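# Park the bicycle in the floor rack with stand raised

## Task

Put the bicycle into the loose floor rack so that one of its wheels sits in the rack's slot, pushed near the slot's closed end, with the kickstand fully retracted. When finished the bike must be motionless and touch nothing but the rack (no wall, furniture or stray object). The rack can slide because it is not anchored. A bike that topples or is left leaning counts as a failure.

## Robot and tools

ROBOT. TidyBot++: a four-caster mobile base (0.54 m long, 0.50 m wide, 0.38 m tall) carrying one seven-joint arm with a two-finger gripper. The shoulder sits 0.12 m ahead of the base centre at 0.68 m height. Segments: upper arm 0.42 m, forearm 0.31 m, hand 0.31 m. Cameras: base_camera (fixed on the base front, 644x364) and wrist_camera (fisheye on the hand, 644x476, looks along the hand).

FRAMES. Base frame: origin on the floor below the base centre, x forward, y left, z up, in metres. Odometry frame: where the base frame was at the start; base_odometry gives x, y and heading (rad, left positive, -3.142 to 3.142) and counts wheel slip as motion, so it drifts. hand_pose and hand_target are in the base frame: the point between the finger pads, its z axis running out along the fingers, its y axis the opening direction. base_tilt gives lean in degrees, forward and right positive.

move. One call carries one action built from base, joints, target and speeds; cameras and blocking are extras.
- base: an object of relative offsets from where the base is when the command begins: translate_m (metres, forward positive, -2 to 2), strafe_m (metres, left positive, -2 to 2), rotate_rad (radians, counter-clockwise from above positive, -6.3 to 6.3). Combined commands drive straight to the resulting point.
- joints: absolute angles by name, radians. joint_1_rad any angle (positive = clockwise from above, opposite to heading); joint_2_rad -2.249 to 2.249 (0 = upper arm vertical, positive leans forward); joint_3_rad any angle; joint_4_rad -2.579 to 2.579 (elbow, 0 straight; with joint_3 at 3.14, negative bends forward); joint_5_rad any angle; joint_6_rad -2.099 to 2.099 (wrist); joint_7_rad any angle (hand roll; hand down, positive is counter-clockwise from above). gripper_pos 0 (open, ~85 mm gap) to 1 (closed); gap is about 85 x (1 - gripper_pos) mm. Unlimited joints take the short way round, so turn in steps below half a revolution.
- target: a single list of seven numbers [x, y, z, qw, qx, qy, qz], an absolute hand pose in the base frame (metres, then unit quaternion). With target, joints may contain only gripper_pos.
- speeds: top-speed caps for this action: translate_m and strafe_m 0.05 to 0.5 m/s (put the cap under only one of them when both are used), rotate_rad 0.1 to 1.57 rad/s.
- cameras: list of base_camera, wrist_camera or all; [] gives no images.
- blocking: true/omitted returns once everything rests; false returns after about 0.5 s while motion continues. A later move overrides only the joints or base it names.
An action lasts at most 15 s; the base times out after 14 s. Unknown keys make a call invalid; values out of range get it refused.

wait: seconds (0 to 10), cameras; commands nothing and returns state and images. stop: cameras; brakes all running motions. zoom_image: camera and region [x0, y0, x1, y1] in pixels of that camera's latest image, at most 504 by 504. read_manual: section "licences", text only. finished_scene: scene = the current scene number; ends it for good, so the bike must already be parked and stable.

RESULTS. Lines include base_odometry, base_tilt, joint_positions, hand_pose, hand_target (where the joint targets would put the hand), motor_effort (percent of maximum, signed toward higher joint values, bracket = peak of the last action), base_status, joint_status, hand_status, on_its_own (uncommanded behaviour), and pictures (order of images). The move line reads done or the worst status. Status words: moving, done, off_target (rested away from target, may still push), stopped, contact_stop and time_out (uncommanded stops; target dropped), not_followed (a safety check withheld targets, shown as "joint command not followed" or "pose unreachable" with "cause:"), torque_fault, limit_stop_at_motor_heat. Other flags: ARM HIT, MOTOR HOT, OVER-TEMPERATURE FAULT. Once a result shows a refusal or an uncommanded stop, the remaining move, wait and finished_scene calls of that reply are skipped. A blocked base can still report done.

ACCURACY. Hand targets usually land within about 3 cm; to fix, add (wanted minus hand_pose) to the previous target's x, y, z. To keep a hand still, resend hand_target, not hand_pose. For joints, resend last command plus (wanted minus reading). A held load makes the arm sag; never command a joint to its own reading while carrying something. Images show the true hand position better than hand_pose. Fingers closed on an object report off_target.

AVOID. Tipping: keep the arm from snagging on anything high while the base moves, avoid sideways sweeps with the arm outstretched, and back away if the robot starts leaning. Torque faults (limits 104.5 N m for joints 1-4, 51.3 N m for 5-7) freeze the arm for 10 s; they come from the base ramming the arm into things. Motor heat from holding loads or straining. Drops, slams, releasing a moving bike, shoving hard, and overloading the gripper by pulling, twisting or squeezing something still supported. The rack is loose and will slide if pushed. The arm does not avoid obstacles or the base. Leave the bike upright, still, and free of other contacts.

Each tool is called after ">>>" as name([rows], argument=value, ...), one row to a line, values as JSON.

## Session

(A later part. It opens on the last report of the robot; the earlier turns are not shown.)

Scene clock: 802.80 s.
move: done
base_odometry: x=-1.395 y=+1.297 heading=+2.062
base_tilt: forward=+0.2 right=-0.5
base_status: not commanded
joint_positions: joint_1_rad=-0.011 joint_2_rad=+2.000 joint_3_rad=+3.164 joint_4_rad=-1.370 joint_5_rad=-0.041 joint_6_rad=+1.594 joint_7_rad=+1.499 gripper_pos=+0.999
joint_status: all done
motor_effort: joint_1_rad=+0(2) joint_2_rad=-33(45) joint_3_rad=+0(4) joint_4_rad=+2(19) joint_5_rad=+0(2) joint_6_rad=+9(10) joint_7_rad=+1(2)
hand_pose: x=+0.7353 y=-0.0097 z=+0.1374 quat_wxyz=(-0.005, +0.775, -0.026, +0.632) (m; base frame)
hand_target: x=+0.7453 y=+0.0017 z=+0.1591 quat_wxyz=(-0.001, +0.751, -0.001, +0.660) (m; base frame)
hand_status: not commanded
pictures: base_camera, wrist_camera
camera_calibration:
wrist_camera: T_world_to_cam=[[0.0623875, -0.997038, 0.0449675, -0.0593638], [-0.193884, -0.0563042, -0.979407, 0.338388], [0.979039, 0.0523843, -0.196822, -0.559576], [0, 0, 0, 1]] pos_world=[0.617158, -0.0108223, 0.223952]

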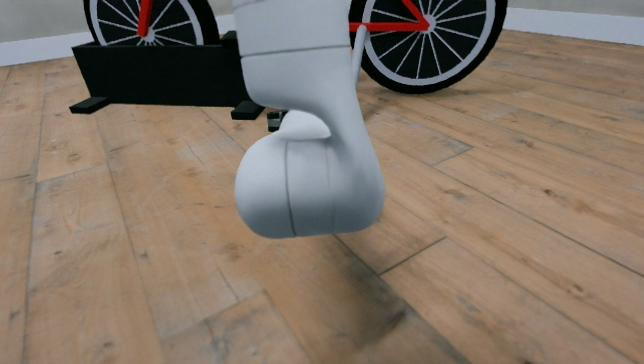

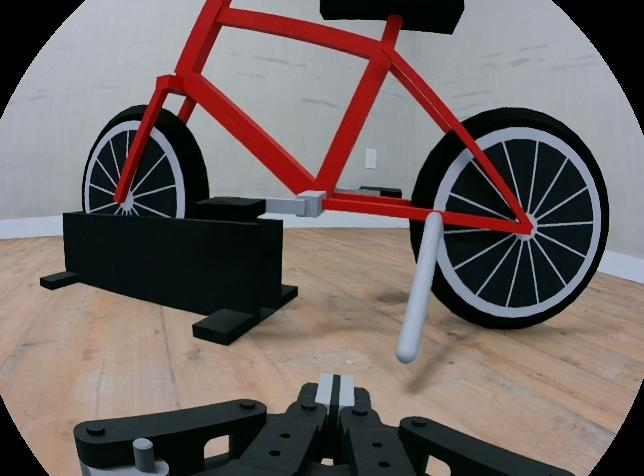

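>>> move(joints={"joint_2_rad":2.14,"joint_6_rad":1.76}, base={"translate_m":0.12,"strafe_m":-0.06}, cameras=["wrist_camera"])

Scene clock: 807.00 s.
move: done
base_odometry: x=-1.398 y=+1.432 heading=+2.062
base_tilt: forward=+0.2 right=-0.5
base_status: done
joint_positions: joint_1_rad=-0.004 joint_2_rad=+2.139 joint_3_rad=+3.160 joint_4_rad=-1.363 joint_5_rad=-0.037 joint_6_rad=+1.707 joint_7_rad=+1.501 gripper_pos=+0.999
joint_status: all done
motor_effort: joint_1_rad=+0(2) joint_2_rad=-29(35) joint_3_rad=+0(1) joint_4_rad=+0(3) joint_5_rad=+0(1) joint_6_rad=+8(9) joint_7_rad=+1(1)
hand_pose: x=+0.6662 y=-0.0114 z=+0.0923 quat_wxyz=(-0.004, +0.781, -0.026, +0.624) (m; base frame)
hand_target: x=+0.6735 y=+0.0016 z=+0.1102 quat_wxyz=(-0.001, +0.761, -0.001, +0.649) (m; base frame)
hand_status: not commanded
pictures: wrist_camera
camera_calibration:
wrist_camera: T_world_to_cam=[[0.062263, -0.997037, 0.0451809, -0.0546683], [-0.213048, -0.0575025, -0.975348, 0.293071], [0.975056, 0.0511025, -0.215996, -0.49629], [0, 0, 0, 1]] pos_world=[0.549752, -0.0122924, 0.18112]

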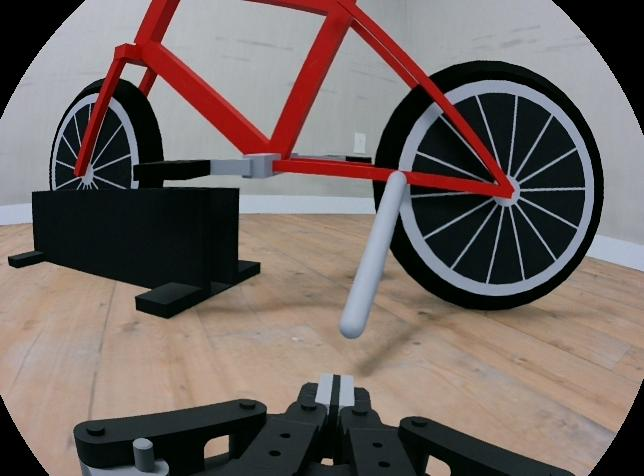

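>>> move(base={"translate_m":0.2,"strafe_m":0.015}, cameras=["wrist_camera"])

Scene clock: 809.80 s.
move: done
base_odometry: x=-1.506 y=+1.601 heading=+2.061
base_tilt: forward=+0.2 right=-0.5
base_status: done
joint_positions: joint_1_rad=-0.004 joint_2_rad=+2.137 joint_3_rad=+3.160 joint_4_rad=-1.360 joint_5_rad=-0.037 joint_6_rad=+1.710 joint_7_rad=+1.501 gripper_pos=+0.999
joint_status: not commanded
motor_effort: joint_1_rad=+0(1) joint_2_rad=-28(32) joint_3_rad=+0(1) joint_4_rad=+0(2) joint_5_rad=+1(1) joint_6_rad=+8(9) joint_7_rad=+1(1)
hand_pose: x=+0.6688 y=-0.0114 z=+0.0948 quat_wxyz=(-0.004, +0.779, -0.026, +0.627) (m; base frame)
hand_target: x=+0.6735 y=+0.0016 z=+0.1102 quat_wxyz=(-0.001, +0.761, -0.001, +0.649) (m; base frame)
hand_status: not commanded
pictures: wrist_camera
camera_calibration:
wrist_camera: T_world_to_cam=[[0.0620421, -0.997026, 0.0457051, -0.0547963], [-0.205511, -0.0575736, -0.97696, 0.29117], [0.976686, 0.0512197, -0.208472, -0.50012], [0, 0, 0, 1]] pos_world=[0.551699, -0.0122536, 0.182705]

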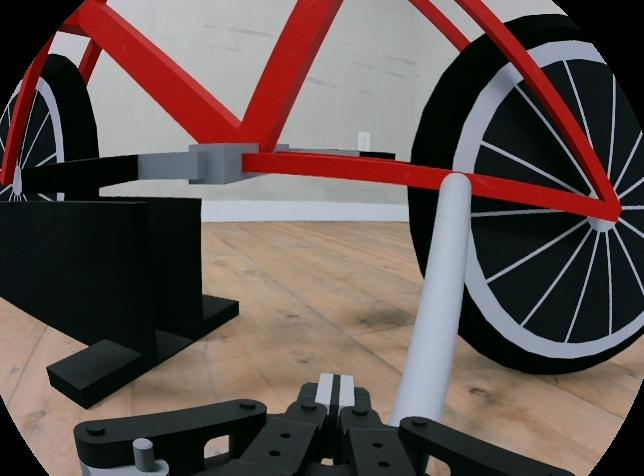

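>>> move(base={"translate_m":0.07}, cameras=["wrist_camera"])

>>> move(base={"strafe_m":-0.06}, speeds={"strafe_m":0.05}, cameras=["wrist_camera"])

Scene clock: 811.67 s.
move: done
base_odometry: x=-1.539 y=+1.663 heading=+2.062
base_tilt: forward=+0.2 right=-0.5
base_status: done
joint_positions: joint_1_rad=-0.006 joint_2_rad=+2.139 joint_3_rad=+3.157 joint_4_rad=-1.360 joint_5_rad=-0.029 joint_6_rad=+1.720 joint_7_rad=+1.502 gripper_pos=+0.999
joint_status: not commanded
motor_effort: joint_1_rad=+1(3) joint_2_rad=-28(31) joint_3_rad=+0(2) joint_4_rad=+0(2) joint_5_rad=+0(3) joint_6_rad=+8(9) joint_7_rad=+1(1)
hand_pose: x=+0.6685 y=-0.0072 z=+0.0967 quat_wxyz=(-0.009, +0.776, -0.025, +0.630) (m; base frame)
hand_target: x=+0.6735 y=+0.0016 z=+0.1102 quat_wxyz=(-0.001, +0.761, -0.001, +0.649) (m; base frame)
hand_status: not commanded
pictures: wrist_camera
camera_calibration:
wrist_camera: T_world_to_cam=[[0.0692055, -0.996756, 0.0410897, -0.0550735], [-0.19696, -0.0540296, -0.978922, 0.287783], [0.977966, 0.0596537, -0.200061, -0.501211], [0, 0, 0, 1]] pos_world=[0.55066, -0.00944692, 0.183708]

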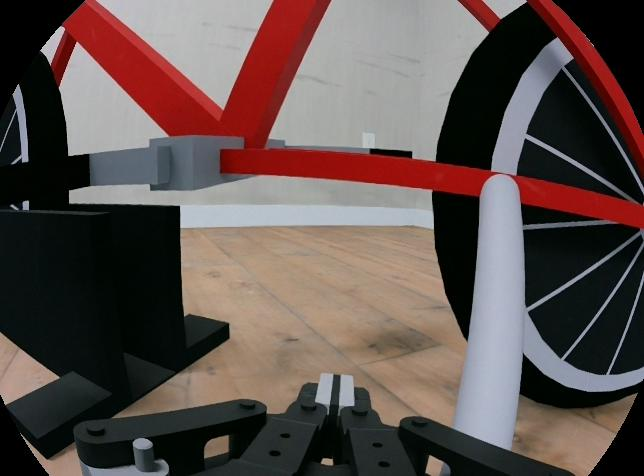

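Scene clock: 813.50 s.
move: done
base_odometry: x=-1.486 y=+1.692 heading=+2.062
base_tilt: forward=+0.2 right=-0.5
base_status: done
joint_positions: joint_1_rad=-0.005 joint_2_rad=+2.143 joint_3_rad=+3.142 joint_4_rad=-1.360 joint_5_rad=+0.001 joint_6_rad=+1.731 joint_7_rad=+1.503 gripper_pos=+0.999
joint_status: not commanded
motor_effort: joint_1_rad=+0(9) joint_2_rad=-28(32) joint_3_rad=-1(3) joint_4_rad=+0(4) joint_5_rad=+1(7) joint_6_rad=+8(9) joint_7_rad=+1(1)
hand_pose: x=+0.6668 y=+0.0046 z=+0.0979 quat_wxyz=(-0.024, +0.774, -0.024, +0.632) (m; base frame)
hand_target: x=+0.6735 y=+0.0016 z=+0.1102 quat_wxyz=(-0.001, +0.761, -0.001, +0.649) (m; base frame)
hand_status: not commanded
pictures: wrist_camera
camera_calibration:
wrist_camera: T_world_to_cam=[[0.0891187, -0.995827, 0.0196414, -0.0544172], [-0.189282, -0.0362931, -0.981252, 0.284301], [0.97787, 0.0837301, -0.191727, -0.500946], [0, 0, 0, 1]] pos_world=[0.548523, -0.00192769, 0.183995]

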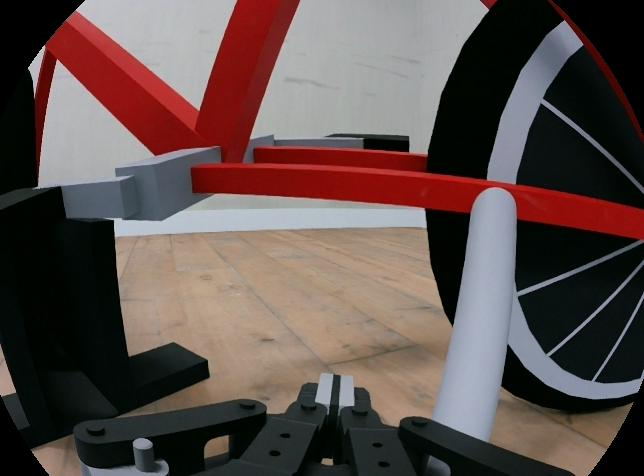

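>>> move(base={"strafe_m":0.06}, speeds={"strafe_m":0.1}, cameras=["wrist_camera"])

>>> move(base={"translate_m":-0.05}, joints={"joint_2_rad":2.185,"joint_6_rad":1.79}, cameras=["wrist_camera"])

Scene clock: 817.23 s.
move: done
base_odometry: x=-1.539 y=+1.663 heading=+2.062
base_tilt: forward=+0.2 right=-0.5
base_status: done
joint_positions: joint_1_rad=-0.003 joint_2_rad=+2.143 joint_3_rad=+3.142 joint_4_rad=-1.360 joint_5_rad=+0.001 joint_6_rad=+1.731 joint_7_rad=+1.503 gripper_pos=+0.999
joint_status: not commanded
motor_effort: joint_1_rad=+0(3) joint_2_rad=-29(30) joint_3_rad=+0(2) joint_4_rad=+1(1) joint_5_rad=+0(2) joint_6_rad=+9(9) joint_7_rad=+1(1)
hand_pose: x=+0.6668 y=+0.0030 z=+0.0979 quat_wxyz=(-0.023, +0.774, -0.025, +0.632) (m; base frame)
hand_target: x=+0.6735 y=+0.0016 z=+0.1102 quat_wxyz=(-0.001, +0.761, -0.001, +0.649) (m; base frame)
hand_status: not commanded
pictures: wrist_camera
camera_calibration:
wrist_camera: T_world_to_cam=[[0.0863381, -0.996072, 0.0196414, -0.0540863], [-0.189383, -0.0357645, -0.981252, 0.284313], [0.9781, 0.0809997, -0.191727, -0.500974], [0, 0, 0, 1]] pos_world=[0.548516, -0.00312686, 0.183995]

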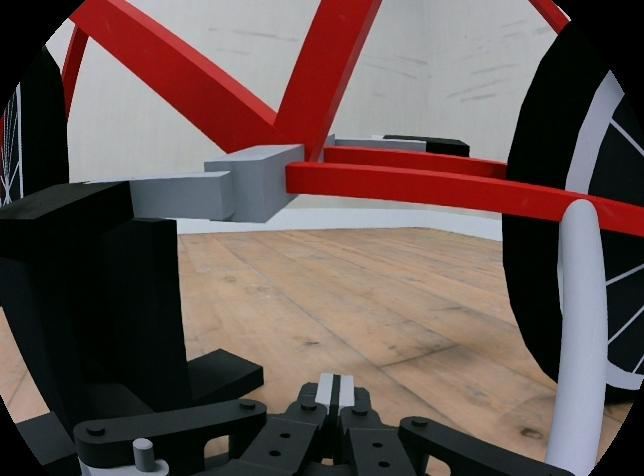

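Scene clock: 818.43 s.
move: done
base_odometry: x=-1.515 y=+1.619 heading=+2.062
base_tilt: forward=+0.2 right=-0.5
base_status: done
joint_positions: joint_1_rad=-0.003 joint_2_rad=+2.193 joint_3_rad=+3.142 joint_4_rad=-1.359 joint_5_rad=+0.001 joint_6_rad=+1.748 joint_7_rad=+1.503 gripper_pos=+0.999
joint_status: all done
motor_effort: joint_1_rad=+0(2) joint_2_rad=-26(31) joint_3_rad=+0(1) joint_4_rad=+0(3) joint_5_rad=+1(2) joint_6_rad=+9(10) joint_7_rad=+1(1)
hand_pose: x=+0.6385 y=+0.0030 z=+0.0765 quat_wxyz=(-0.022, +0.784, -0.025, +0.620) (m; base frame)
hand_target: x=+0.6490 y=+0.0016 z=+0.0950 quat_wxyz=(+0.000, +0.766, -0.001, +0.643) (m; base frame)
hand_status: not commanded
pictures: wrist_camera
camera_calibration:
wrist_camera: T_world_to_cam=[[0.0869325, -0.996071, 0.0168769, -0.0514574], [-0.221236, -0.0358209, -0.974562, 0.277747], [0.971338, 0.0809873, -0.223481, -0.470611], [0, 0, 0, 1]] pos_world=[0.523044, -0.00319249, 0.166377]

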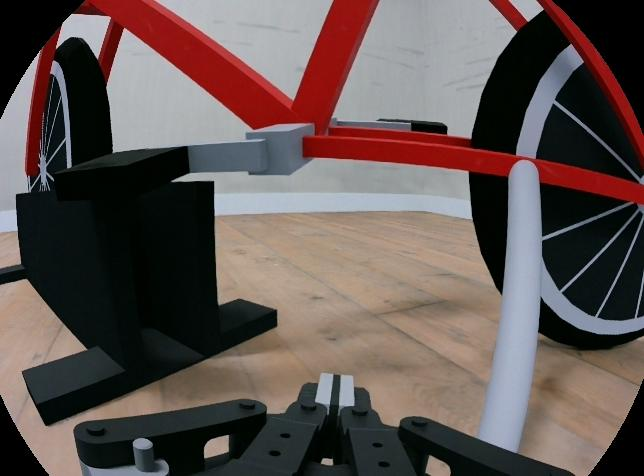

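>>> move()

Scene clock: 822.57 s.
base_odometry: x=-1.515 y=+1.619 heading=+2.062
base_tilt: forward=+0.2 right=-0.5
base_status: done
joint_positions: joint_1_rad=-0.003 joint_2_rad=+2.193 joint_3_rad=+3.142 joint_4_rad=-1.359 joint_5_rad=+0.001 joint_6_rad=+1.748 joint_7_rad=+1.503 gripper_pos=+0.999
joint_status: all done
motor_effort: joint_1_rad=+0(2) joint_2_rad=-27(31) joint_3_rad=+0(1) joint_4_rad=-1(3) joint_5_rad=+0(2) joint_6_rad=+8(10) joint_7_rad=+1(1)
hand_pose: x=+0.6385 y=+0.0030 z=+0.0765 quat_wxyz=(-0.022, +0.784, -0.025, +0.620) (m; base frame)
hand_target: x=+0.6490 y=+0.0016 z=+0.0950 quat_wxyz=(+0.000, +0.766, -0.001, +0.643) (m; base frame)
hand_status: not commanded
pictures: base_camera, wrist_camera
camera_calibration:
wrist_camera: T_world_to_cam=[[0.0869325, -0.996071, 0.0168769, -0.0514574], [-0.221236, -0.0358209, -0.974562, 0.277747], [0.971338, 0.0809873, -0.223481, -0.470611], [0, 0, 0, 1]] pos_world=[0.523044, -0.00319249, 0.166377]

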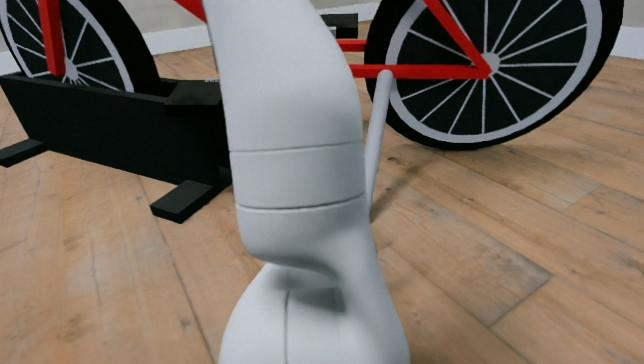

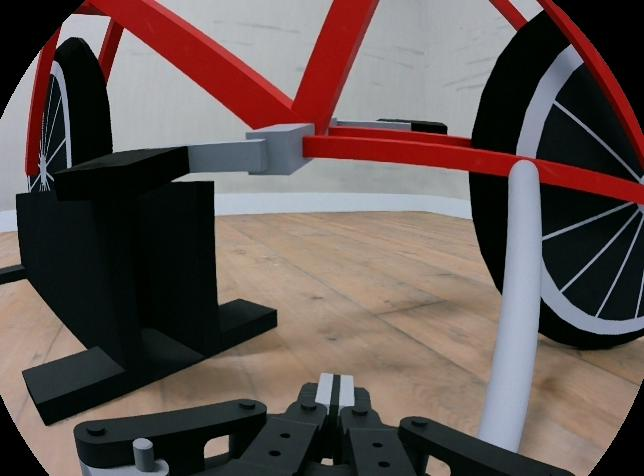

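>>> move(joints={"joint_2_rad": 2.145, "joint_6_rad": 1.765})

>>> move(base={"translate_m": 0.08, "strafe_m": -0.035}, speeds={"translate_m": 0.08})

Scene clock: 825.73 s.
move: done
base_odometry: x=-1.515 y=+1.619 heading=+2.062
base_tilt: forward=+0.2 right=-0.5
base_status: not commanded
joint_positions: joint_1_rad=-0.003 joint_2_rad=+2.155 joint_3_rad=+3.142 joint_4_rad=-1.359 joint_5_rad=+0.001 joint_6_rad=+1.748 joint_7_rad=+1.503 gripper_pos=+0.999
joint_status: all done
motor_effort: joint_1_rad=-1(1) joint_2_rad=-28(30) joint_3_rad=-1(1) joint_4_rad=-1(2) joint_5_rad=+1(1) joint_6_rad=+9(10) joint_7_rad=+1(1)
hand_pose: x=+0.6611 y=+0.0030 z=+0.0966 quat_wxyz=(-0.023, +0.772, -0.025, +0.634) (m; base frame)
hand_target: x=+0.6708 y=+0.0016 z=+0.1090 quat_wxyz=(-0.001, +0.761, -0.001, +0.649) (m; base frame)
hand_status: not commanded
pictures: base_camera, wrist_camera
camera_calibration:
wrist_camera: T_world_to_cam=[[0.0862316, -0.996073, 0.0200656, -0.0535473], [-0.184111, -0.0357261, -0.982256, 0.278563], [0.979116, 0.0810072, -0.186469, -0.496768], [0, 0, 0, 1]] pos_world=[0.542297, -0.00314332, 0.182064]

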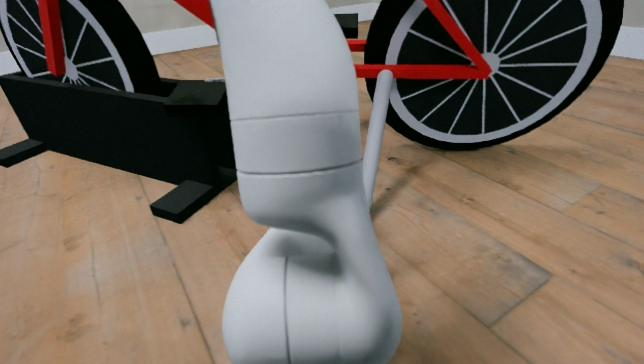

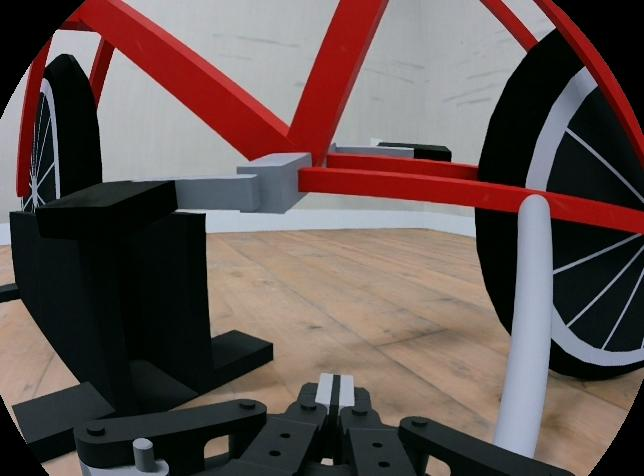

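Scene clock: 827.33 s.
move: done
base_odometry: x=-1.522 y=+1.707 heading=+2.062
base_tilt: forward=+0.2 right=-0.5
base_status: done
joint_positions: joint_1_rad=-0.003 joint_2_rad=+2.152 joint_3_rad=+3.142 joint_4_rad=-1.359 joint_5_rad=+0.001 joint_6_rad=+1.748 joint_7_rad=+1.503 gripper_pos=+0.999
joint_status: not commanded
motor_effort: joint_1_rad=+0(4) joint_2_rad=-28(31) joint_3_rad=-1(1) joint_4_rad=-1(1) joint_5_rad=+0(2) joint_6_rad=+8(9) joint_7_rad=+1(1)
hand_pose: x=+0.6624 y=+0.0031 z=+0.0979 quat_wxyz=(-0.023, +0.771, -0.025, +0.635) (m; base frame)
hand_target: x=+0.6708 y=+0.0016 z=+0.1090 quat_wxyz=(-0.001, +0.761, -0.001, +0.649) (m; base frame)
hand_status: not commanded
pictures: base_camera, wrist_camera
camera_calibration:
wrist_camera: T_world_to_cam=[[0.0862445, -0.996068, 0.020255, -0.053678], [-0.181886, -0.0357311, -0.98267, 0.278581], [0.97953, 0.0810659, -0.184252, -0.498328], [0, 0, 0, 1]] pos_world=[0.543427, -0.00311549, 0.183023]

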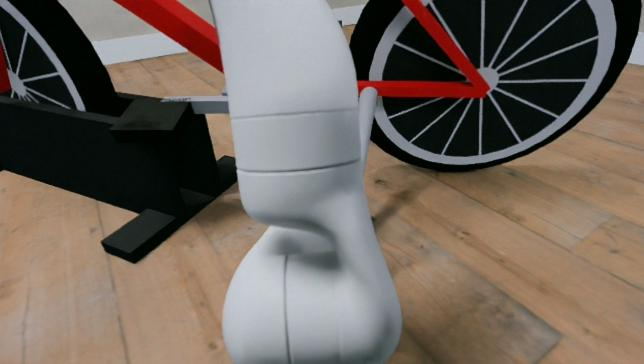

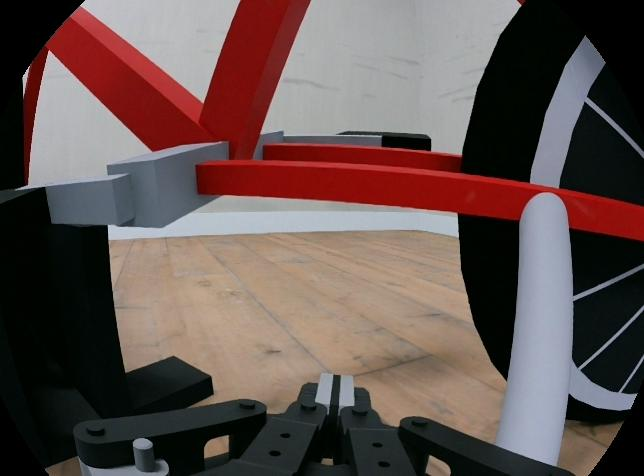

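>>> zoom_image(camera="wrist_camera", region=[320, 160, 640, 476])

>>> move(base={"strafe_m": -0.03}, speeds={"strafe_m": 0.08})

>>> zoom_image(camera="wrist_camera", region=[320, 160, 640, 476])

Scaled by 1.575.

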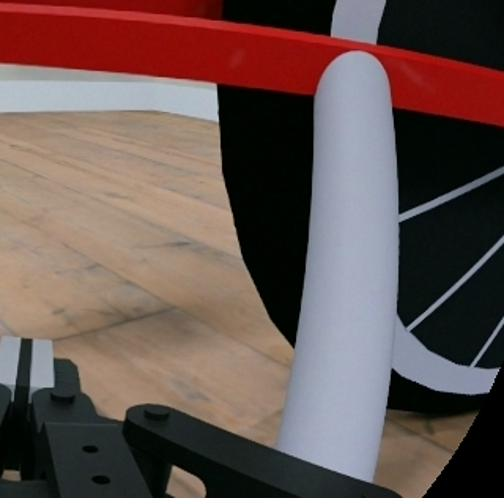

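Scene clock: 830.60 s.
move: done
base_odometry: x=-1.496 y=+1.721 heading=+2.062
base_tilt: forward=+0.2 right=-0.5
base_status: done
joint_positions: joint_1_rad=-0.040 joint_2_rad=+2.156 joint_3_rad=+3.136 joint_4_rad=-1.360 joint_5_rad=+0.016 joint_6_rad=+1.755 joint_7_rad=+1.505 gripper_pos=+0.999
joint_status: not commanded
motor_effort: joint_1_rad=+7(9) joint_2_rad=-30(33) joint_3_rad=+2(4) joint_4_rad=+1(5) joint_5_rad=-4(6) joint_6_rad=+5(9) joint_7_rad=+1(1)
hand_pose: x=+0.6601 y=+0.0291 z=+0.0984 quat_wxyz=(-0.042, +0.771, -0.009, +0.636) (m; base frame)
hand_target: x=+0.6708 y=+0.0016 z=+0.1090 quat_wxyz=(-0.001, +0.761, -0.001, +0.649) (m; base frame)
hand_status: not commanded
pictures: base_camera, wrist_camera
camera_calibration:
wrist_camera: T_world_to_cam=[[0.134123, -0.990887, 0.0123862, -0.0585478], [-0.176723, -0.0362157, -0.983594, 0.276295], [0.975079, 0.129734, -0.17997, -0.496936], [0, 0, 0, 1]] pos_world=[0.541232, 0.0164613, 0.183054]

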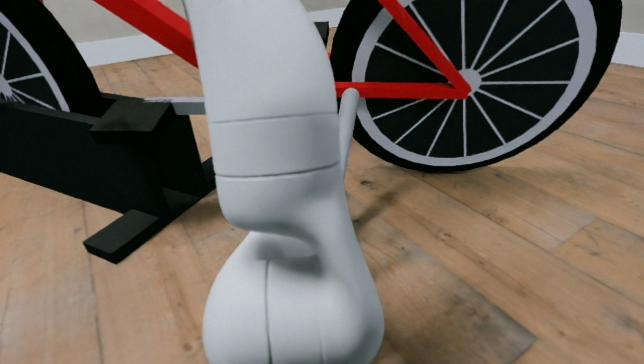

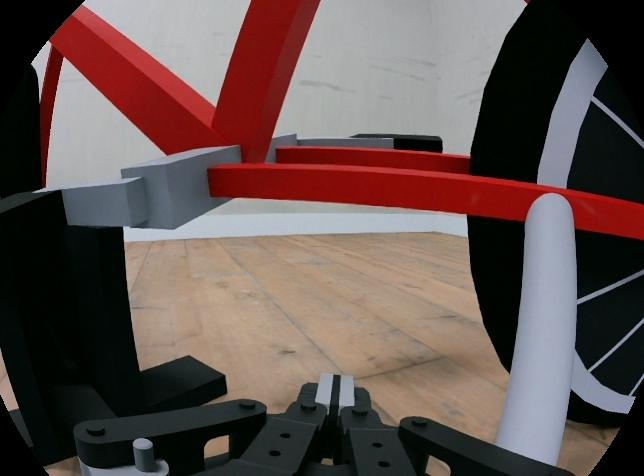

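Scaled by 1.575.

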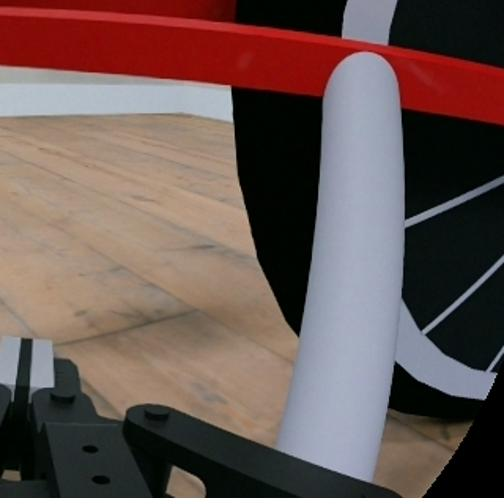

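>>> move(base={"translate_m": -0.10, "strafe_m": 0.05}, cameras=[])

>>> move(joints={"joint_2_rad": 2.15, "joint_4_rad": -1.44, "joint_6_rad": 2.03, "joint_7_rad": 1.3, "gripper_pos": 0.2})

Scene clock: 839.33 s.
move: done
base_odometry: x=-1.493 y=+1.609 heading=+2.062
base_tilt: forward=+0.2 right=-0.5
base_status: done
joint_positions: joint_1_rad=+0.000 joint_2_rad=+2.156 joint_3_rad=+3.136 joint_4_rad=-1.355 joint_5_rad=+0.008 joint_6_rad=+1.755 joint_7_rad=+1.505 gripper_pos=+0.999
joint_status: not commanded
motor_effort: joint_1_rad=+1(6) joint_2_rad=-28(31) joint_3_rad=-1(2) joint_4_rad=+0(2) joint_5_rad=+0(4) joint_6_rad=+8(9) joint_7_rad=+1(1)
hand_pose: x=+0.6623 y=+0.0049 z=+0.0991 quat_wxyz=(-0.025, +0.769, -0.026, +0.638) (m; base frame)
hand_target: x=+0.6708 y=+0.0016 z=+0.1090 quat_wxyz=(-0.001, +0.761, -0.001, +0.649) (m; base frame)
hand_status: not commanded
pictures: none
No camera images: "cameras" was empty.

Scene clock: 840.33 s.
move: done
base_odometry: x=-1.493 y=+1.609 heading=+2.062
base_tilt: forward=+0.2 right=-0.5
base_status: not commanded
joint_positions: joint_1_rad=+0.000 joint_2_rad=+2.156 joint_3_rad=+3.136 joint_4_rad=-1.425 joint_5_rad=+0.008 joint_6_rad=+1.981 joint_7_rad=+1.353 gripper_pos=+0.200
joint_status: all done
motor_effort: joint_1_rad=+1(1) joint_2_rad=-27(29) joint_3_rad=-1(1) joint_4_rad=-2(2) joint_5_rad=+1(2) joint_6_rad=+8(9) joint_7_rad=+1(1)
hand_pose: x=+0.6473 y=+0.0045 z=+0.1559 quat_wxyz=(-0.080, +0.713, -0.079, +0.692) (m; base frame)
hand_target: x=+0.6461 y=+0.0016 z=+0.1716 quat_wxyz=(-0.096, +0.697, -0.096, +0.704) (m; base frame)
hand_status: not commanded
pictures: base_camera, wrist_camera
camera_calibration:
wrist_camera: T_world_to_cam=[[0.0776624, -0.989319, -0.123353, -0.0241733], [-0.0194605, 0.122199, -0.992315, 0.22858], [0.99679, 0.079466, -0.00976235, -0.511313], [0, 0, 0, 1]] pos_world=[0.515997, -0.0112153, 0.21885]

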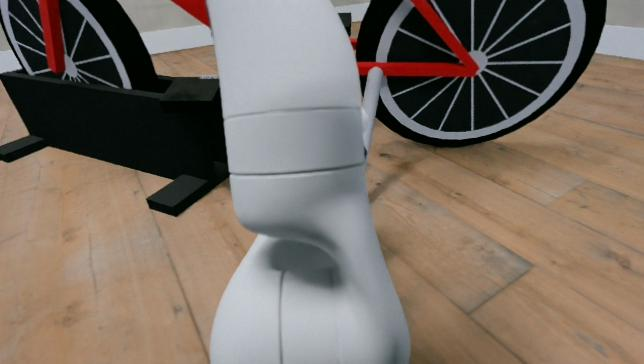

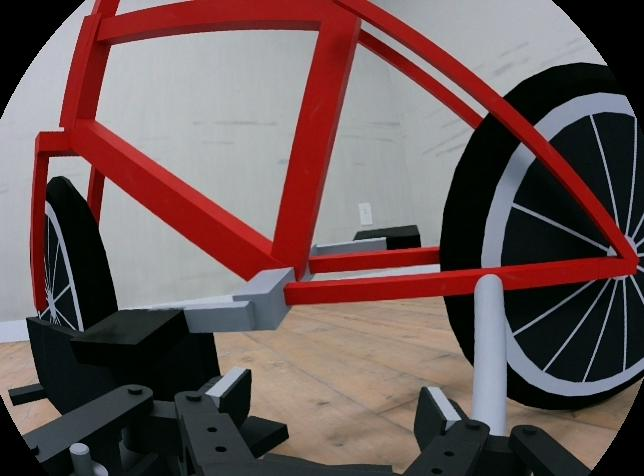

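>>> move(base={"strafe_m": -0.125}, joints={"joint_2_rad": 2.185, "joint_6_rad": 2.055, "joint_7_rad": 1.25, "gripper_pos": 0.1})

Scene clock: 843.23 s.
move: done
base_odometry: x=-1.382 y=+1.668 heading=+2.062
base_tilt: forward=+0.2 right=-0.5
base_status: done
joint_positions: joint_1_rad=+0.007 joint_2_rad=+2.182 joint_3_rad=+3.136 joint_4_rad=-1.425 joint_5_rad=+0.008 joint_6_rad=+2.005 joint_7_rad=+1.311 gripper_pos=+0.100
joint_status: all done
motor_effort: joint_1_rad=+0(4) joint_2_rad=-26(29) joint_3_rad=+0(2) joint_4_rad=-2(3) joint_5_rad=+1(2) joint_6_rad=+9(9) joint_7_rad=+1(2)
hand_pose: x=+0.6338 y=+0.0009 z=+0.1500 quat_wxyz=(-0.092, +0.711, -0.097, +0.690) (m; base frame)
hand_target: x=+0.6280 y=+0.0016 z=+0.1612 quat_wxyz=(-0.113, +0.698, -0.114, +0.698) (m; base frame)
hand_status: not commanded
pictures: base_camera, wrist_camera
camera_calibration:
wrist_camera: T_world_to_cam=[[0.0691303, -0.983915, -0.164717, -0.0158443], [-0.0202378, 0.163695, -0.986303, 0.222458], [0.997402, 0.071517, -0.00859596, -0.498222], [0, 0, 0, 1]] pos_world=[0.502525, -0.0163735, 0.212519]

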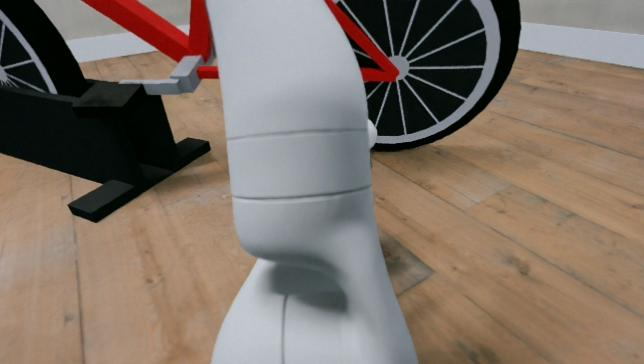

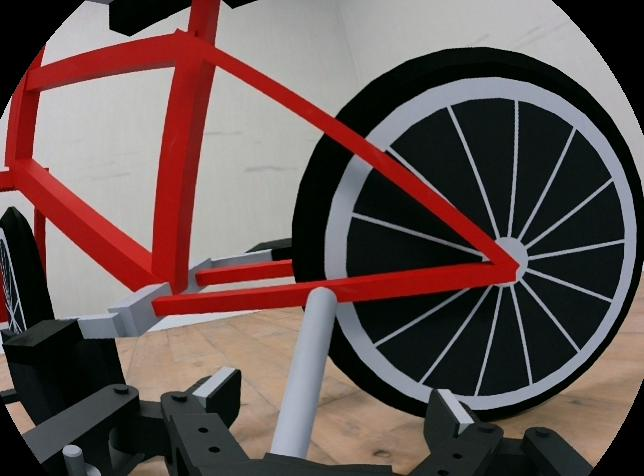

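>>> move(base={"strafe_m": 0.018, "translate_m": 0.07}, joints={"joint_7_rad": 1.1}, speeds={"translate_m": 0.1})

Scene clock: 847.47 s.
move: done
base_odometry: x=-1.431 y=+1.721 heading=+2.062
base_tilt: forward=+0.2 right=-0.5
base_status: done
joint_positions: joint_1_rad=+0.007 joint_2_rad=+2.185 joint_3_rad=+3.136 joint_4_rad=-1.426 joint_5_rad=+0.008 joint_6_rad=+2.006 joint_7_rad=+1.146 gripper_pos=+0.100
joint_status: all done
motor_effort: joint_1_rad=+0(2) joint_2_rad=-28(29) joint_3_rad=-1(1) joint_4_rad=-2(4) joint_5_rad=+1(2) joint_6_rad=+8(9) joint_7_rad=+1(1)
hand_pose: x=+0.6317 y=+0.0010 z=+0.1481 quat_wxyz=(-0.148, +0.702, -0.155, +0.679) (m; base frame)
hand_target: x=+0.6280 y=+0.0016 z=+0.1612 quat_wxyz=(-0.165, +0.687, -0.166, +0.688) (m; base frame)
hand_status: not commanded
pictures: base_camera, wrist_camera
camera_calibration:
wrist_camera: T_world_to_cam=[[0.0631345, -0.943808, -0.324407, 0.0114571], [-0.0223524, 0.323636, -0.945918, 0.215749], [0.997755, 0.0669713, -0.000663794, -0.497524], [0, 0, 0, 1]] pos_world=[0.500506, -0.0256912, 0.207468]

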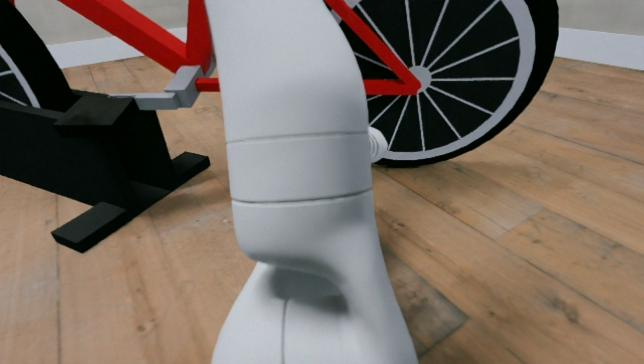

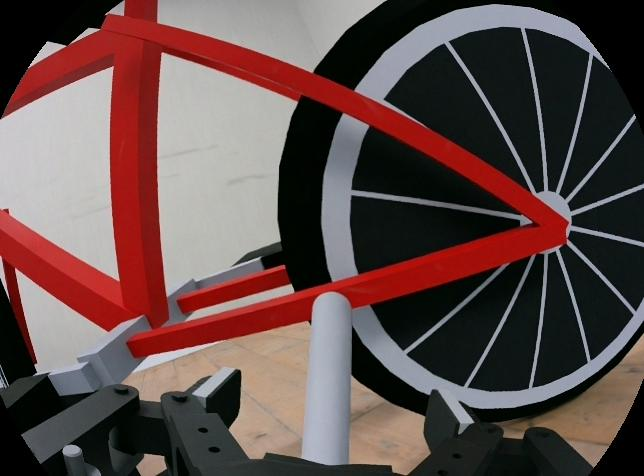

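>>> move(base={"translate_m": 0.03}, speeds={"translate_m": 0.06}, cameras=["wrist_camera"])

>>> move(joints={"gripper_pos": 0.65})

Scene clock: 849.53 s.
move: done
base_odometry: x=-1.445 y=+1.748 heading=+2.062
base_tilt: forward=+0.2 right=-0.5
base_status: done
joint_positions: joint_1_rad=+0.007 joint_2_rad=+2.187 joint_3_rad=+3.136 joint_4_rad=-1.426 joint_5_rad=+0.008 joint_6_rad=+2.006 joint_7_rad=+1.146 gripper_pos=+0.100
joint_status: not commanded
motor_effort: joint_1_rad=+0(2) joint_2_rad=-26(28) joint_3_rad=-1(1) joint_4_rad=-2(3) joint_5_rad=+0(1) joint_6_rad=+9(9) joint_7_rad=+1(1)
hand_pose: x=+0.6310 y=+0.0010 z=+0.1475 quat_wxyz=(-0.148, +0.703, -0.155, +0.678) (m; base frame)
hand_target: x=+0.6280 y=+0.0016 z=+0.1612 quat_wxyz=(-0.165, +0.687, -0.166, +0.688) (m; base frame)
hand_status: not commanded
pictures: wrist_camera
camera_calibration:
wrist_camera: T_world_to_cam=[[0.0627805, -0.9438, -0.324501, 0.0115819], [-0.0236557, 0.323644, -0.945883, 0.215934], [0.997747, 0.0670593, -0.00200767, -0.4966], [0, 0, 0, 1]] pos_world=[0.499862, -0.0256532, 0.20701]

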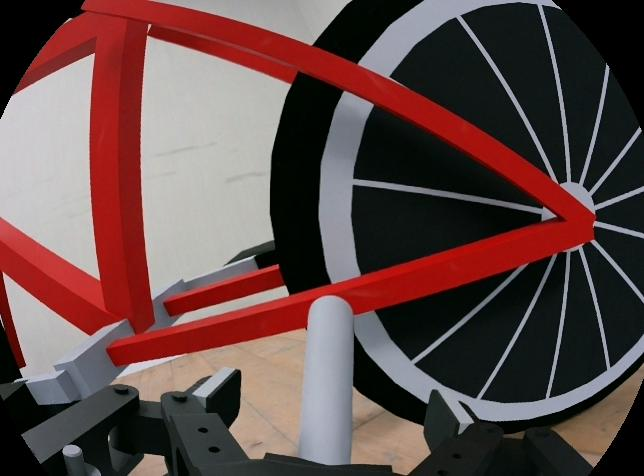

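Scene clock: 850.37 s.
move: done
base_odometry: x=-1.445 y=+1.748 heading=+2.062
base_tilt: forward=+0.2 right=-0.5
base_status: not commanded
joint_positions: joint_1_rad=+0.007 joint_2_rad=+2.187 joint_3_rad=+3.136 joint_4_rad=-1.426 joint_5_rad=+0.008 joint_6_rad=+2.006 joint_7_rad=+1.146 gripper_pos=+0.650
joint_status: all done
motor_effort: joint_1_rad=+1(1) joint_2_rad=-27(27) joint_3_rad=-1(1) joint_4_rad=-2(3) joint_5_rad=+1(2) joint_6_rad=+8(9) joint_7_rad=+1(1)
hand_pose: x=+0.6310 y=+0.0010 z=+0.1475 quat_wxyz=(-0.148, +0.703, -0.155, +0.678) (m; base frame)
hand_target: x=+0.6280 y=+0.0016 z=+0.1612 quat_wxyz=(-0.165, +0.687, -0.166, +0.688) (m; base frame)
hand_status: not commanded
pictures: base_camera, wrist_camera
camera_calibration:
wrist_camera: T_world_to_cam=[[0.0627805, -0.9438, -0.324501, 0.0115819], [-0.0236557, 0.323644, -0.945883, 0.215934], [0.997747, 0.0670593, -0.00200767, -0.4966], [0, 0, 0, 1]] pos_world=[0.499862, -0.0256532, 0.20701]

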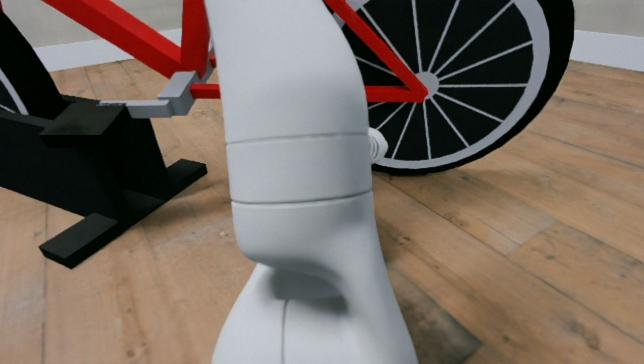

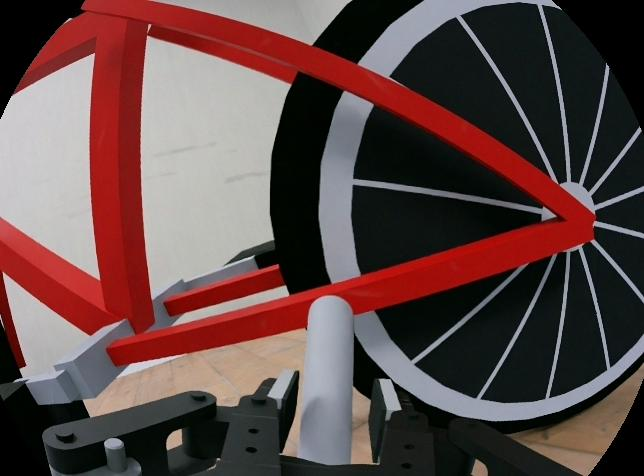

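>>> move(joints={"gripper_pos": 0.8})

Scene clock: 851.53 s.
move: done
base_odometry: x=-1.445 y=+1.748 heading=+2.062
base_tilt: forward=+0.2 right=-0.5
base_status: not commanded
joint_positions: joint_1_rad=+0.004 joint_2_rad=+2.187 joint_3_rad=+3.136 joint_4_rad=-1.426 joint_5_rad=+0.008 joint_6_rad=+2.011 joint_7_rad=+1.146 gripper_pos=+0.800
joint_status: all done
motor_effort: joint_1_rad=+1(3) joint_2_rad=-26(27) joint_3_rad=+0(1) joint_4_rad=-2(3) joint_5_rad=+0(1) joint_6_rad=+9(9) joint_7_rad=+1(1)
hand_pose: x=+0.6310 y=+0.0023 z=+0.1491 quat_wxyz=(-0.149, +0.701, -0.154, +0.680) (m; base frame)
hand_target: x=+0.6280 y=+0.0016 z=+0.1612 quat_wxyz=(-0.165, +0.687, -0.166, +0.688) (m; base frame)
hand_status: not commanded
pictures: base_camera, wrist_camera
camera_calibration:
wrist_camera: T_world_to_cam=[[0.0668505, -0.943639, -0.324155, 0.0107097], [-0.0195162, 0.323583, -0.945999, 0.214462], [0.997572, 0.0695667, 0.00321537, -0.497408], [0, 0, 0, 1]] pos_world=[0.49967, -0.0246871, 0.207952]

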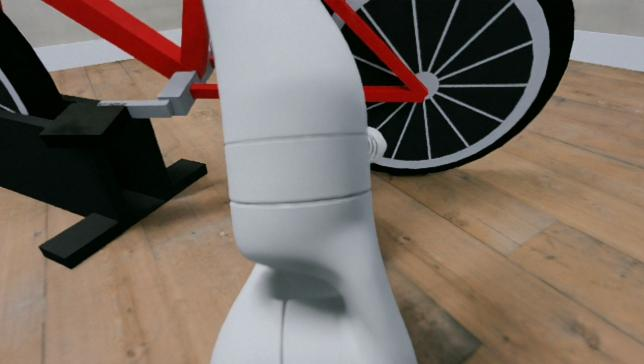

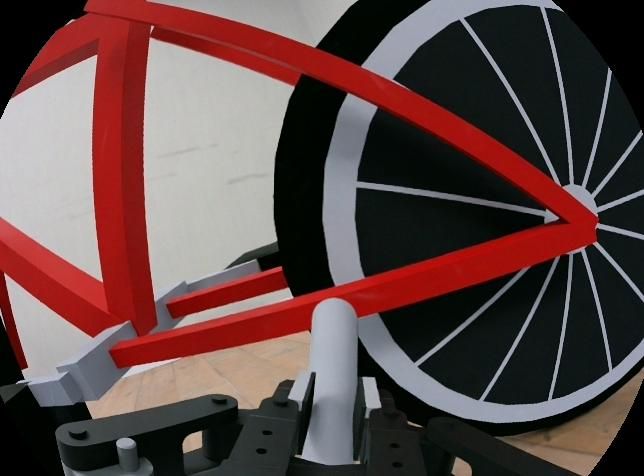

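>>> move(joints={"gripper_pos": 0.9})

Scene clock: 853.80 s.
move: done
base_odometry: x=-1.445 y=+1.748 heading=+2.062
base_tilt: forward=+0.2 right=-0.5
base_status: not commanded
joint_positions: joint_1_rad=+0.004 joint_2_rad=+2.187 joint_3_rad=+3.136 joint_4_rad=-1.428 joint_5_rad=+0.008 joint_6_rad=+2.022 joint_7_rad=+1.146 gripper_pos=+0.900
joint_status: all done
motor_effort: joint_1_rad=+0(2) joint_2_rad=-26(29) joint_3_rad=-1(1) joint_4_rad=-2(2) joint_5_rad=+1(3) joint_6_rad=+8(9) joint_7_rad=+1(1)
hand_pose: x=+0.6302 y=+0.0023 z=+0.1519 quat_wxyz=(-0.150, +0.698, -0.154, +0.683) (m; base frame)
hand_target: x=+0.6280 y=+0.0016 z=+0.1612 quat_wxyz=(-0.165, +0.687, -0.166, +0.688) (m; base frame)
hand_status: not commanded
pictures: base_camera, wrist_camera
camera_calibration:
wrist_camera: T_world_to_cam=[[0.0694773, -0.943637, -0.323608, 0.00993588], [-0.0116814, 0.3236, -0.946122, 0.212187], [0.997515, 0.0695142, 0.0114599, -0.497753], [0, 0, 0, 1]] pos_world=[0.498304, -0.0246871, 0.209674]

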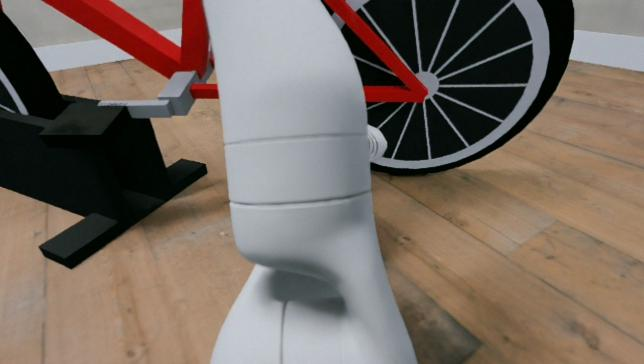

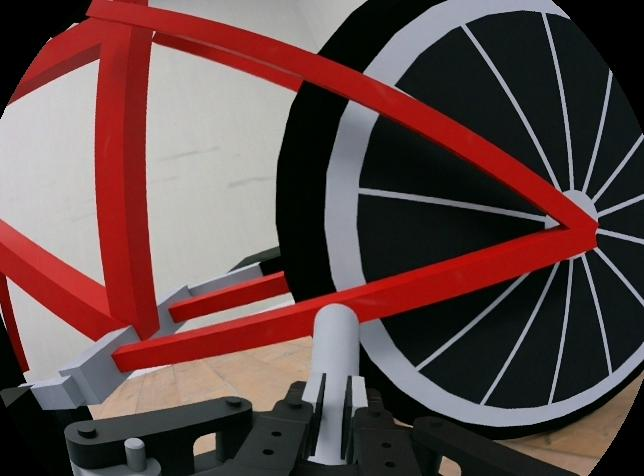

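>>> move(joints={"gripper_pos": 0.5}, cameras=[])

>>> move(base={"translate_m": 0.02}, speeds={"translate_m": 0.06}, joints={"joint_2_rad": 2.225})

Scene clock: 856.13 s.
move: done
base_odometry: x=-1.445 y=+1.748 heading=+2.062
base_tilt: forward=+0.2 right=-0.5
base_status: not commanded
joint_positions: joint_1_rad=+0.004 joint_2_rad=+2.187 joint_3_rad=+3.136 joint_4_rad=-1.428 joint_5_rad=+0.008 joint_6_rad=+2.022 joint_7_rad=+1.146 gripper_pos=+0.500
joint_status: all done
motor_effort: joint_1_rad=+1(1) joint_2_rad=-26(27) joint_3_rad=-1(1) joint_4_rad=-2(3) joint_5_rad=+0(1) joint_6_rad=+9(9) joint_7_rad=+1(1)
hand_pose: x=+0.6302 y=+0.0023 z=+0.1519 quat_wxyz=(-0.150, +0.698, -0.154, +0.683) (m; base frame)
hand_target: x=+0.6280 y=+0.0016 z=+0.1612 quat_wxyz=(-0.165, +0.687, -0.166, +0.688) (m; base frame)
hand_status: not commanded
pictures: none
No camera images: "cameras" was empty.

Scene clock: 856.90 s.
move: done
base_odometry: x=-1.455 y=+1.765 heading=+2.062
base_tilt: forward=+0.2 right=-0.5
base_status: done
joint_positions: joint_1_rad=+0.004 joint_2_rad=+2.219 joint_3_rad=+3.136 joint_4_rad=-1.428 joint_5_rad=+0.008 joint_6_rad=+2.022 joint_7_rad=+1.146 gripper_pos=+0.500
joint_status: all done
motor_effort: joint_1_rad=+0(1) joint_2_rad=-25(28) joint_3_rad=-1(1) joint_4_rad=-2(3) joint_5_rad=+1(2) joint_6_rad=+9(9) joint_7_rad=+1(1)
hand_pose: x=+0.6132 y=+0.0024 z=+0.1361 quat_wxyz=(-0.148, +0.709, -0.156, +0.672) (m; base frame)
hand_target: x=+0.6068 y=+0.0016 z=+0.1413 quat_wxyz=(-0.162, +0.701, -0.169, +0.674) (m; base frame)
hand_status: not commanded
pictures: base_camera, wrist_camera
camera_calibration:
wrist_camera: T_world_to_cam=[[0.0592285, -0.943595, -0.325762, 0.0126241], [-0.041532, 0.323723, -0.94524, 0.215138], [0.99738, 0.0695147, -0.0200158, -0.476276], [0, 0, 0, 1]] pos_world=[0.483216, -0.0246249, 0.197936]

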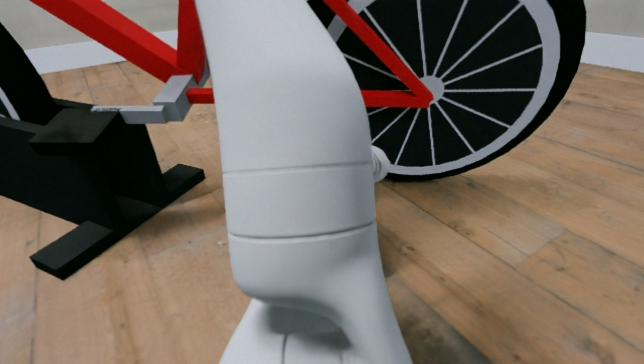

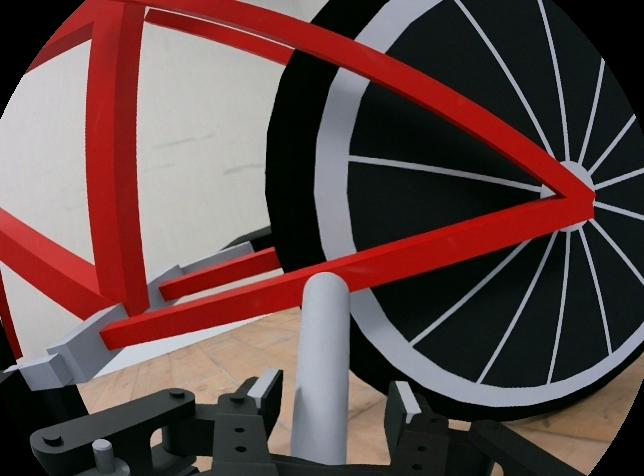

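>>> move(base={"translate_m": 0.008, "strafe_m": 0.006}, cameras=[])

>>> move(joints={"gripper_pos": 0.86})

Scene clock: 858.00 s.
move: done
base_odometry: x=-1.464 y=+1.770 heading=+2.062
base_tilt: forward=+0.2 right=-0.5
base_status: done
joint_positions: joint_1_rad=+0.003 joint_2_rad=+2.222 joint_3_rad=+3.136 joint_4_rad=-1.428 joint_5_rad=+0.008 joint_6_rad=+2.022 joint_7_rad=+1.146 gripper_pos=+0.500
joint_status: not commanded
motor_effort: joint_1_rad=+1(2) joint_2_rad=-25(27) joint_3_rad=-1(2) joint_4_rad=-2(4) joint_5_rad=+0(2) joint_6_rad=+9(9) joint_7_rad=+1(1)
hand_pose: x=+0.6114 y=+0.0030 z=+0.1345 quat_wxyz=(-0.148, +0.710, -0.156, +0.670) (m; base frame)
hand_target: x=+0.6068 y=+0.0016 z=+0.1413 quat_wxyz=(-0.162, +0.701, -0.169, +0.674) (m; base frame)
hand_status: not commanded
pictures: none
No camera images: "cameras" was empty.

Scene clock: 858.73 s.
move: off_target
base_odometry: x=-1.464 y=+1.770 heading=+2.062
base_tilt: forward=+0.2 right=-0.5
base_status: not commanded
joint_positions: joint_1_rad=+0.002 joint_2_rad=+2.223 joint_3_rad=+3.138 joint_4_rad=-1.429 joint_5_rad=+0.008 joint_6_rad=+2.025 joint_7_rad=+1.146 gripper_pos=+0.777
joint_status: gripper_pos off_target (ended at +0.777, target +0.860)
motor_effort: joint_1_rad=+1(2) joint_2_rad=-24(27) joint_3_rad=-2(3) joint_4_rad=-3(4) joint_5_rad=+0(2) joint_6_rad=+8(9) joint_7_rad=-1(2)
hand_pose: x=+0.6108 y=+0.0034 z=+0.1346 quat_wxyz=(-0.148, +0.710, -0.154, +0.671) (m; base frame)
hand_target: x=+0.6068 y=+0.0016 z=+0.1413 quat_wxyz=(-0.162, +0.701, -0.169, +0.674) (m; base frame)
hand_status: not commanded
pictures: base_camera, wrist_camera
camera_calibration:
wrist_camera: T_world_to_cam=[[0.0619036, -0.943799, -0.324672, 0.011482], [-0.0446317, 0.322353, -0.945567, 0.215297], [0.997084, 0.0730246, -0.0221685, -0.473545], [0, 0, 0, 1]] pos_world=[0.481062, -0.0239847, 0.196808]

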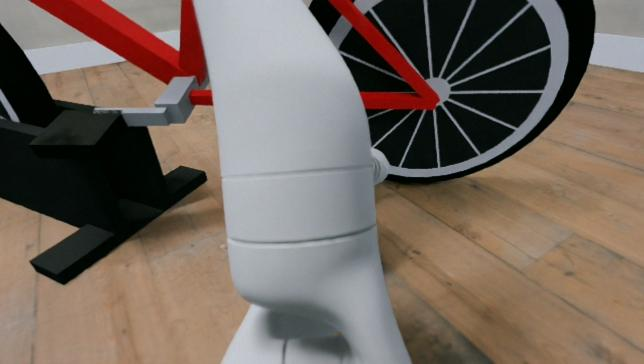

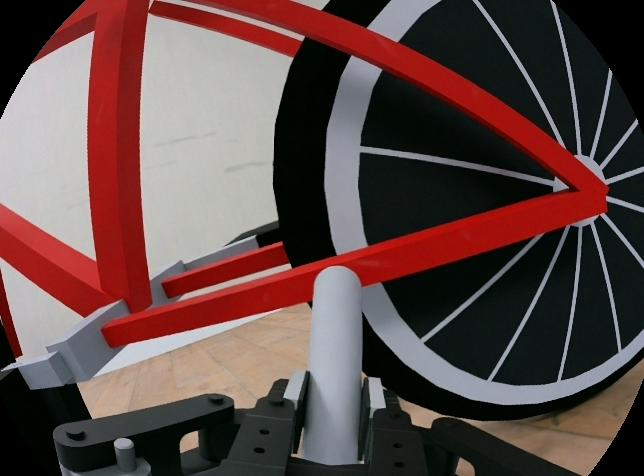

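>>> move(base={"strafe_m": -0.015}, joints={"joint_7_rad": 1.36}, speeds={"strafe_m": 0.05})

Scene clock: 862.23 s.
move: done
base_odometry: x=-1.451 y=+1.777 heading=+2.062
base_tilt: forward=+0.2 right=-0.5
base_status: done
joint_positions: joint_1_rad=-0.013 joint_2_rad=+2.222 joint_3_rad=+3.125 joint_4_rad=-1.429 joint_5_rad=+0.015 joint_6_rad=+2.028 joint_7_rad=+1.305 gripper_pos=+0.780
joint_status: all done
motor_effort: joint_1_rad=+3(5) joint_2_rad=-24(27) joint_3_rad=+3(4) joint_4_rad=-3(4) joint_5_rad=-3(6) joint_6_rad=+6(8) joint_7_rad=+5(6)
hand_pose: x=+0.6111 y=+0.0140 z=+0.1362 quat_wxyz=(-0.104, +0.719, -0.097, +0.680) (m; base frame)
hand_target: x=+0.6068 y=+0.0016 z=+0.1413 quat_wxyz=(-0.073, +0.717, -0.077, +0.689) (m; base frame)
hand_status: not commanded
pictures: base_camera, wrist_camera
camera_calibration:
wrist_camera: T_world_to_cam=[[0.0838047, -0.979385, -0.183796, -0.0101287], [-0.0449284, 0.180544, -0.98254, 0.220573], [0.995469, 0.0905991, -0.0288718, -0.472885], [0, 0, 0, 1]] pos_world=[0.481501, -0.0069, 0.201207]

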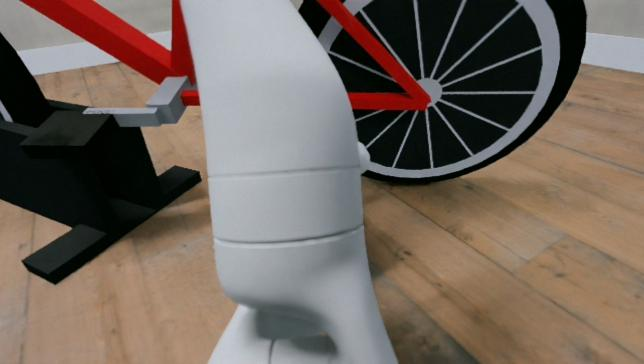

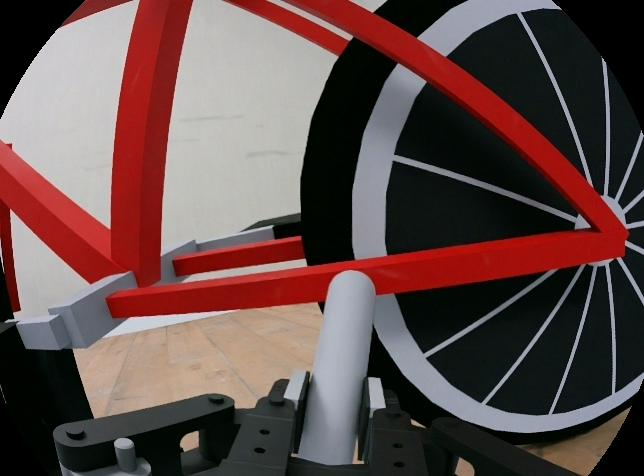

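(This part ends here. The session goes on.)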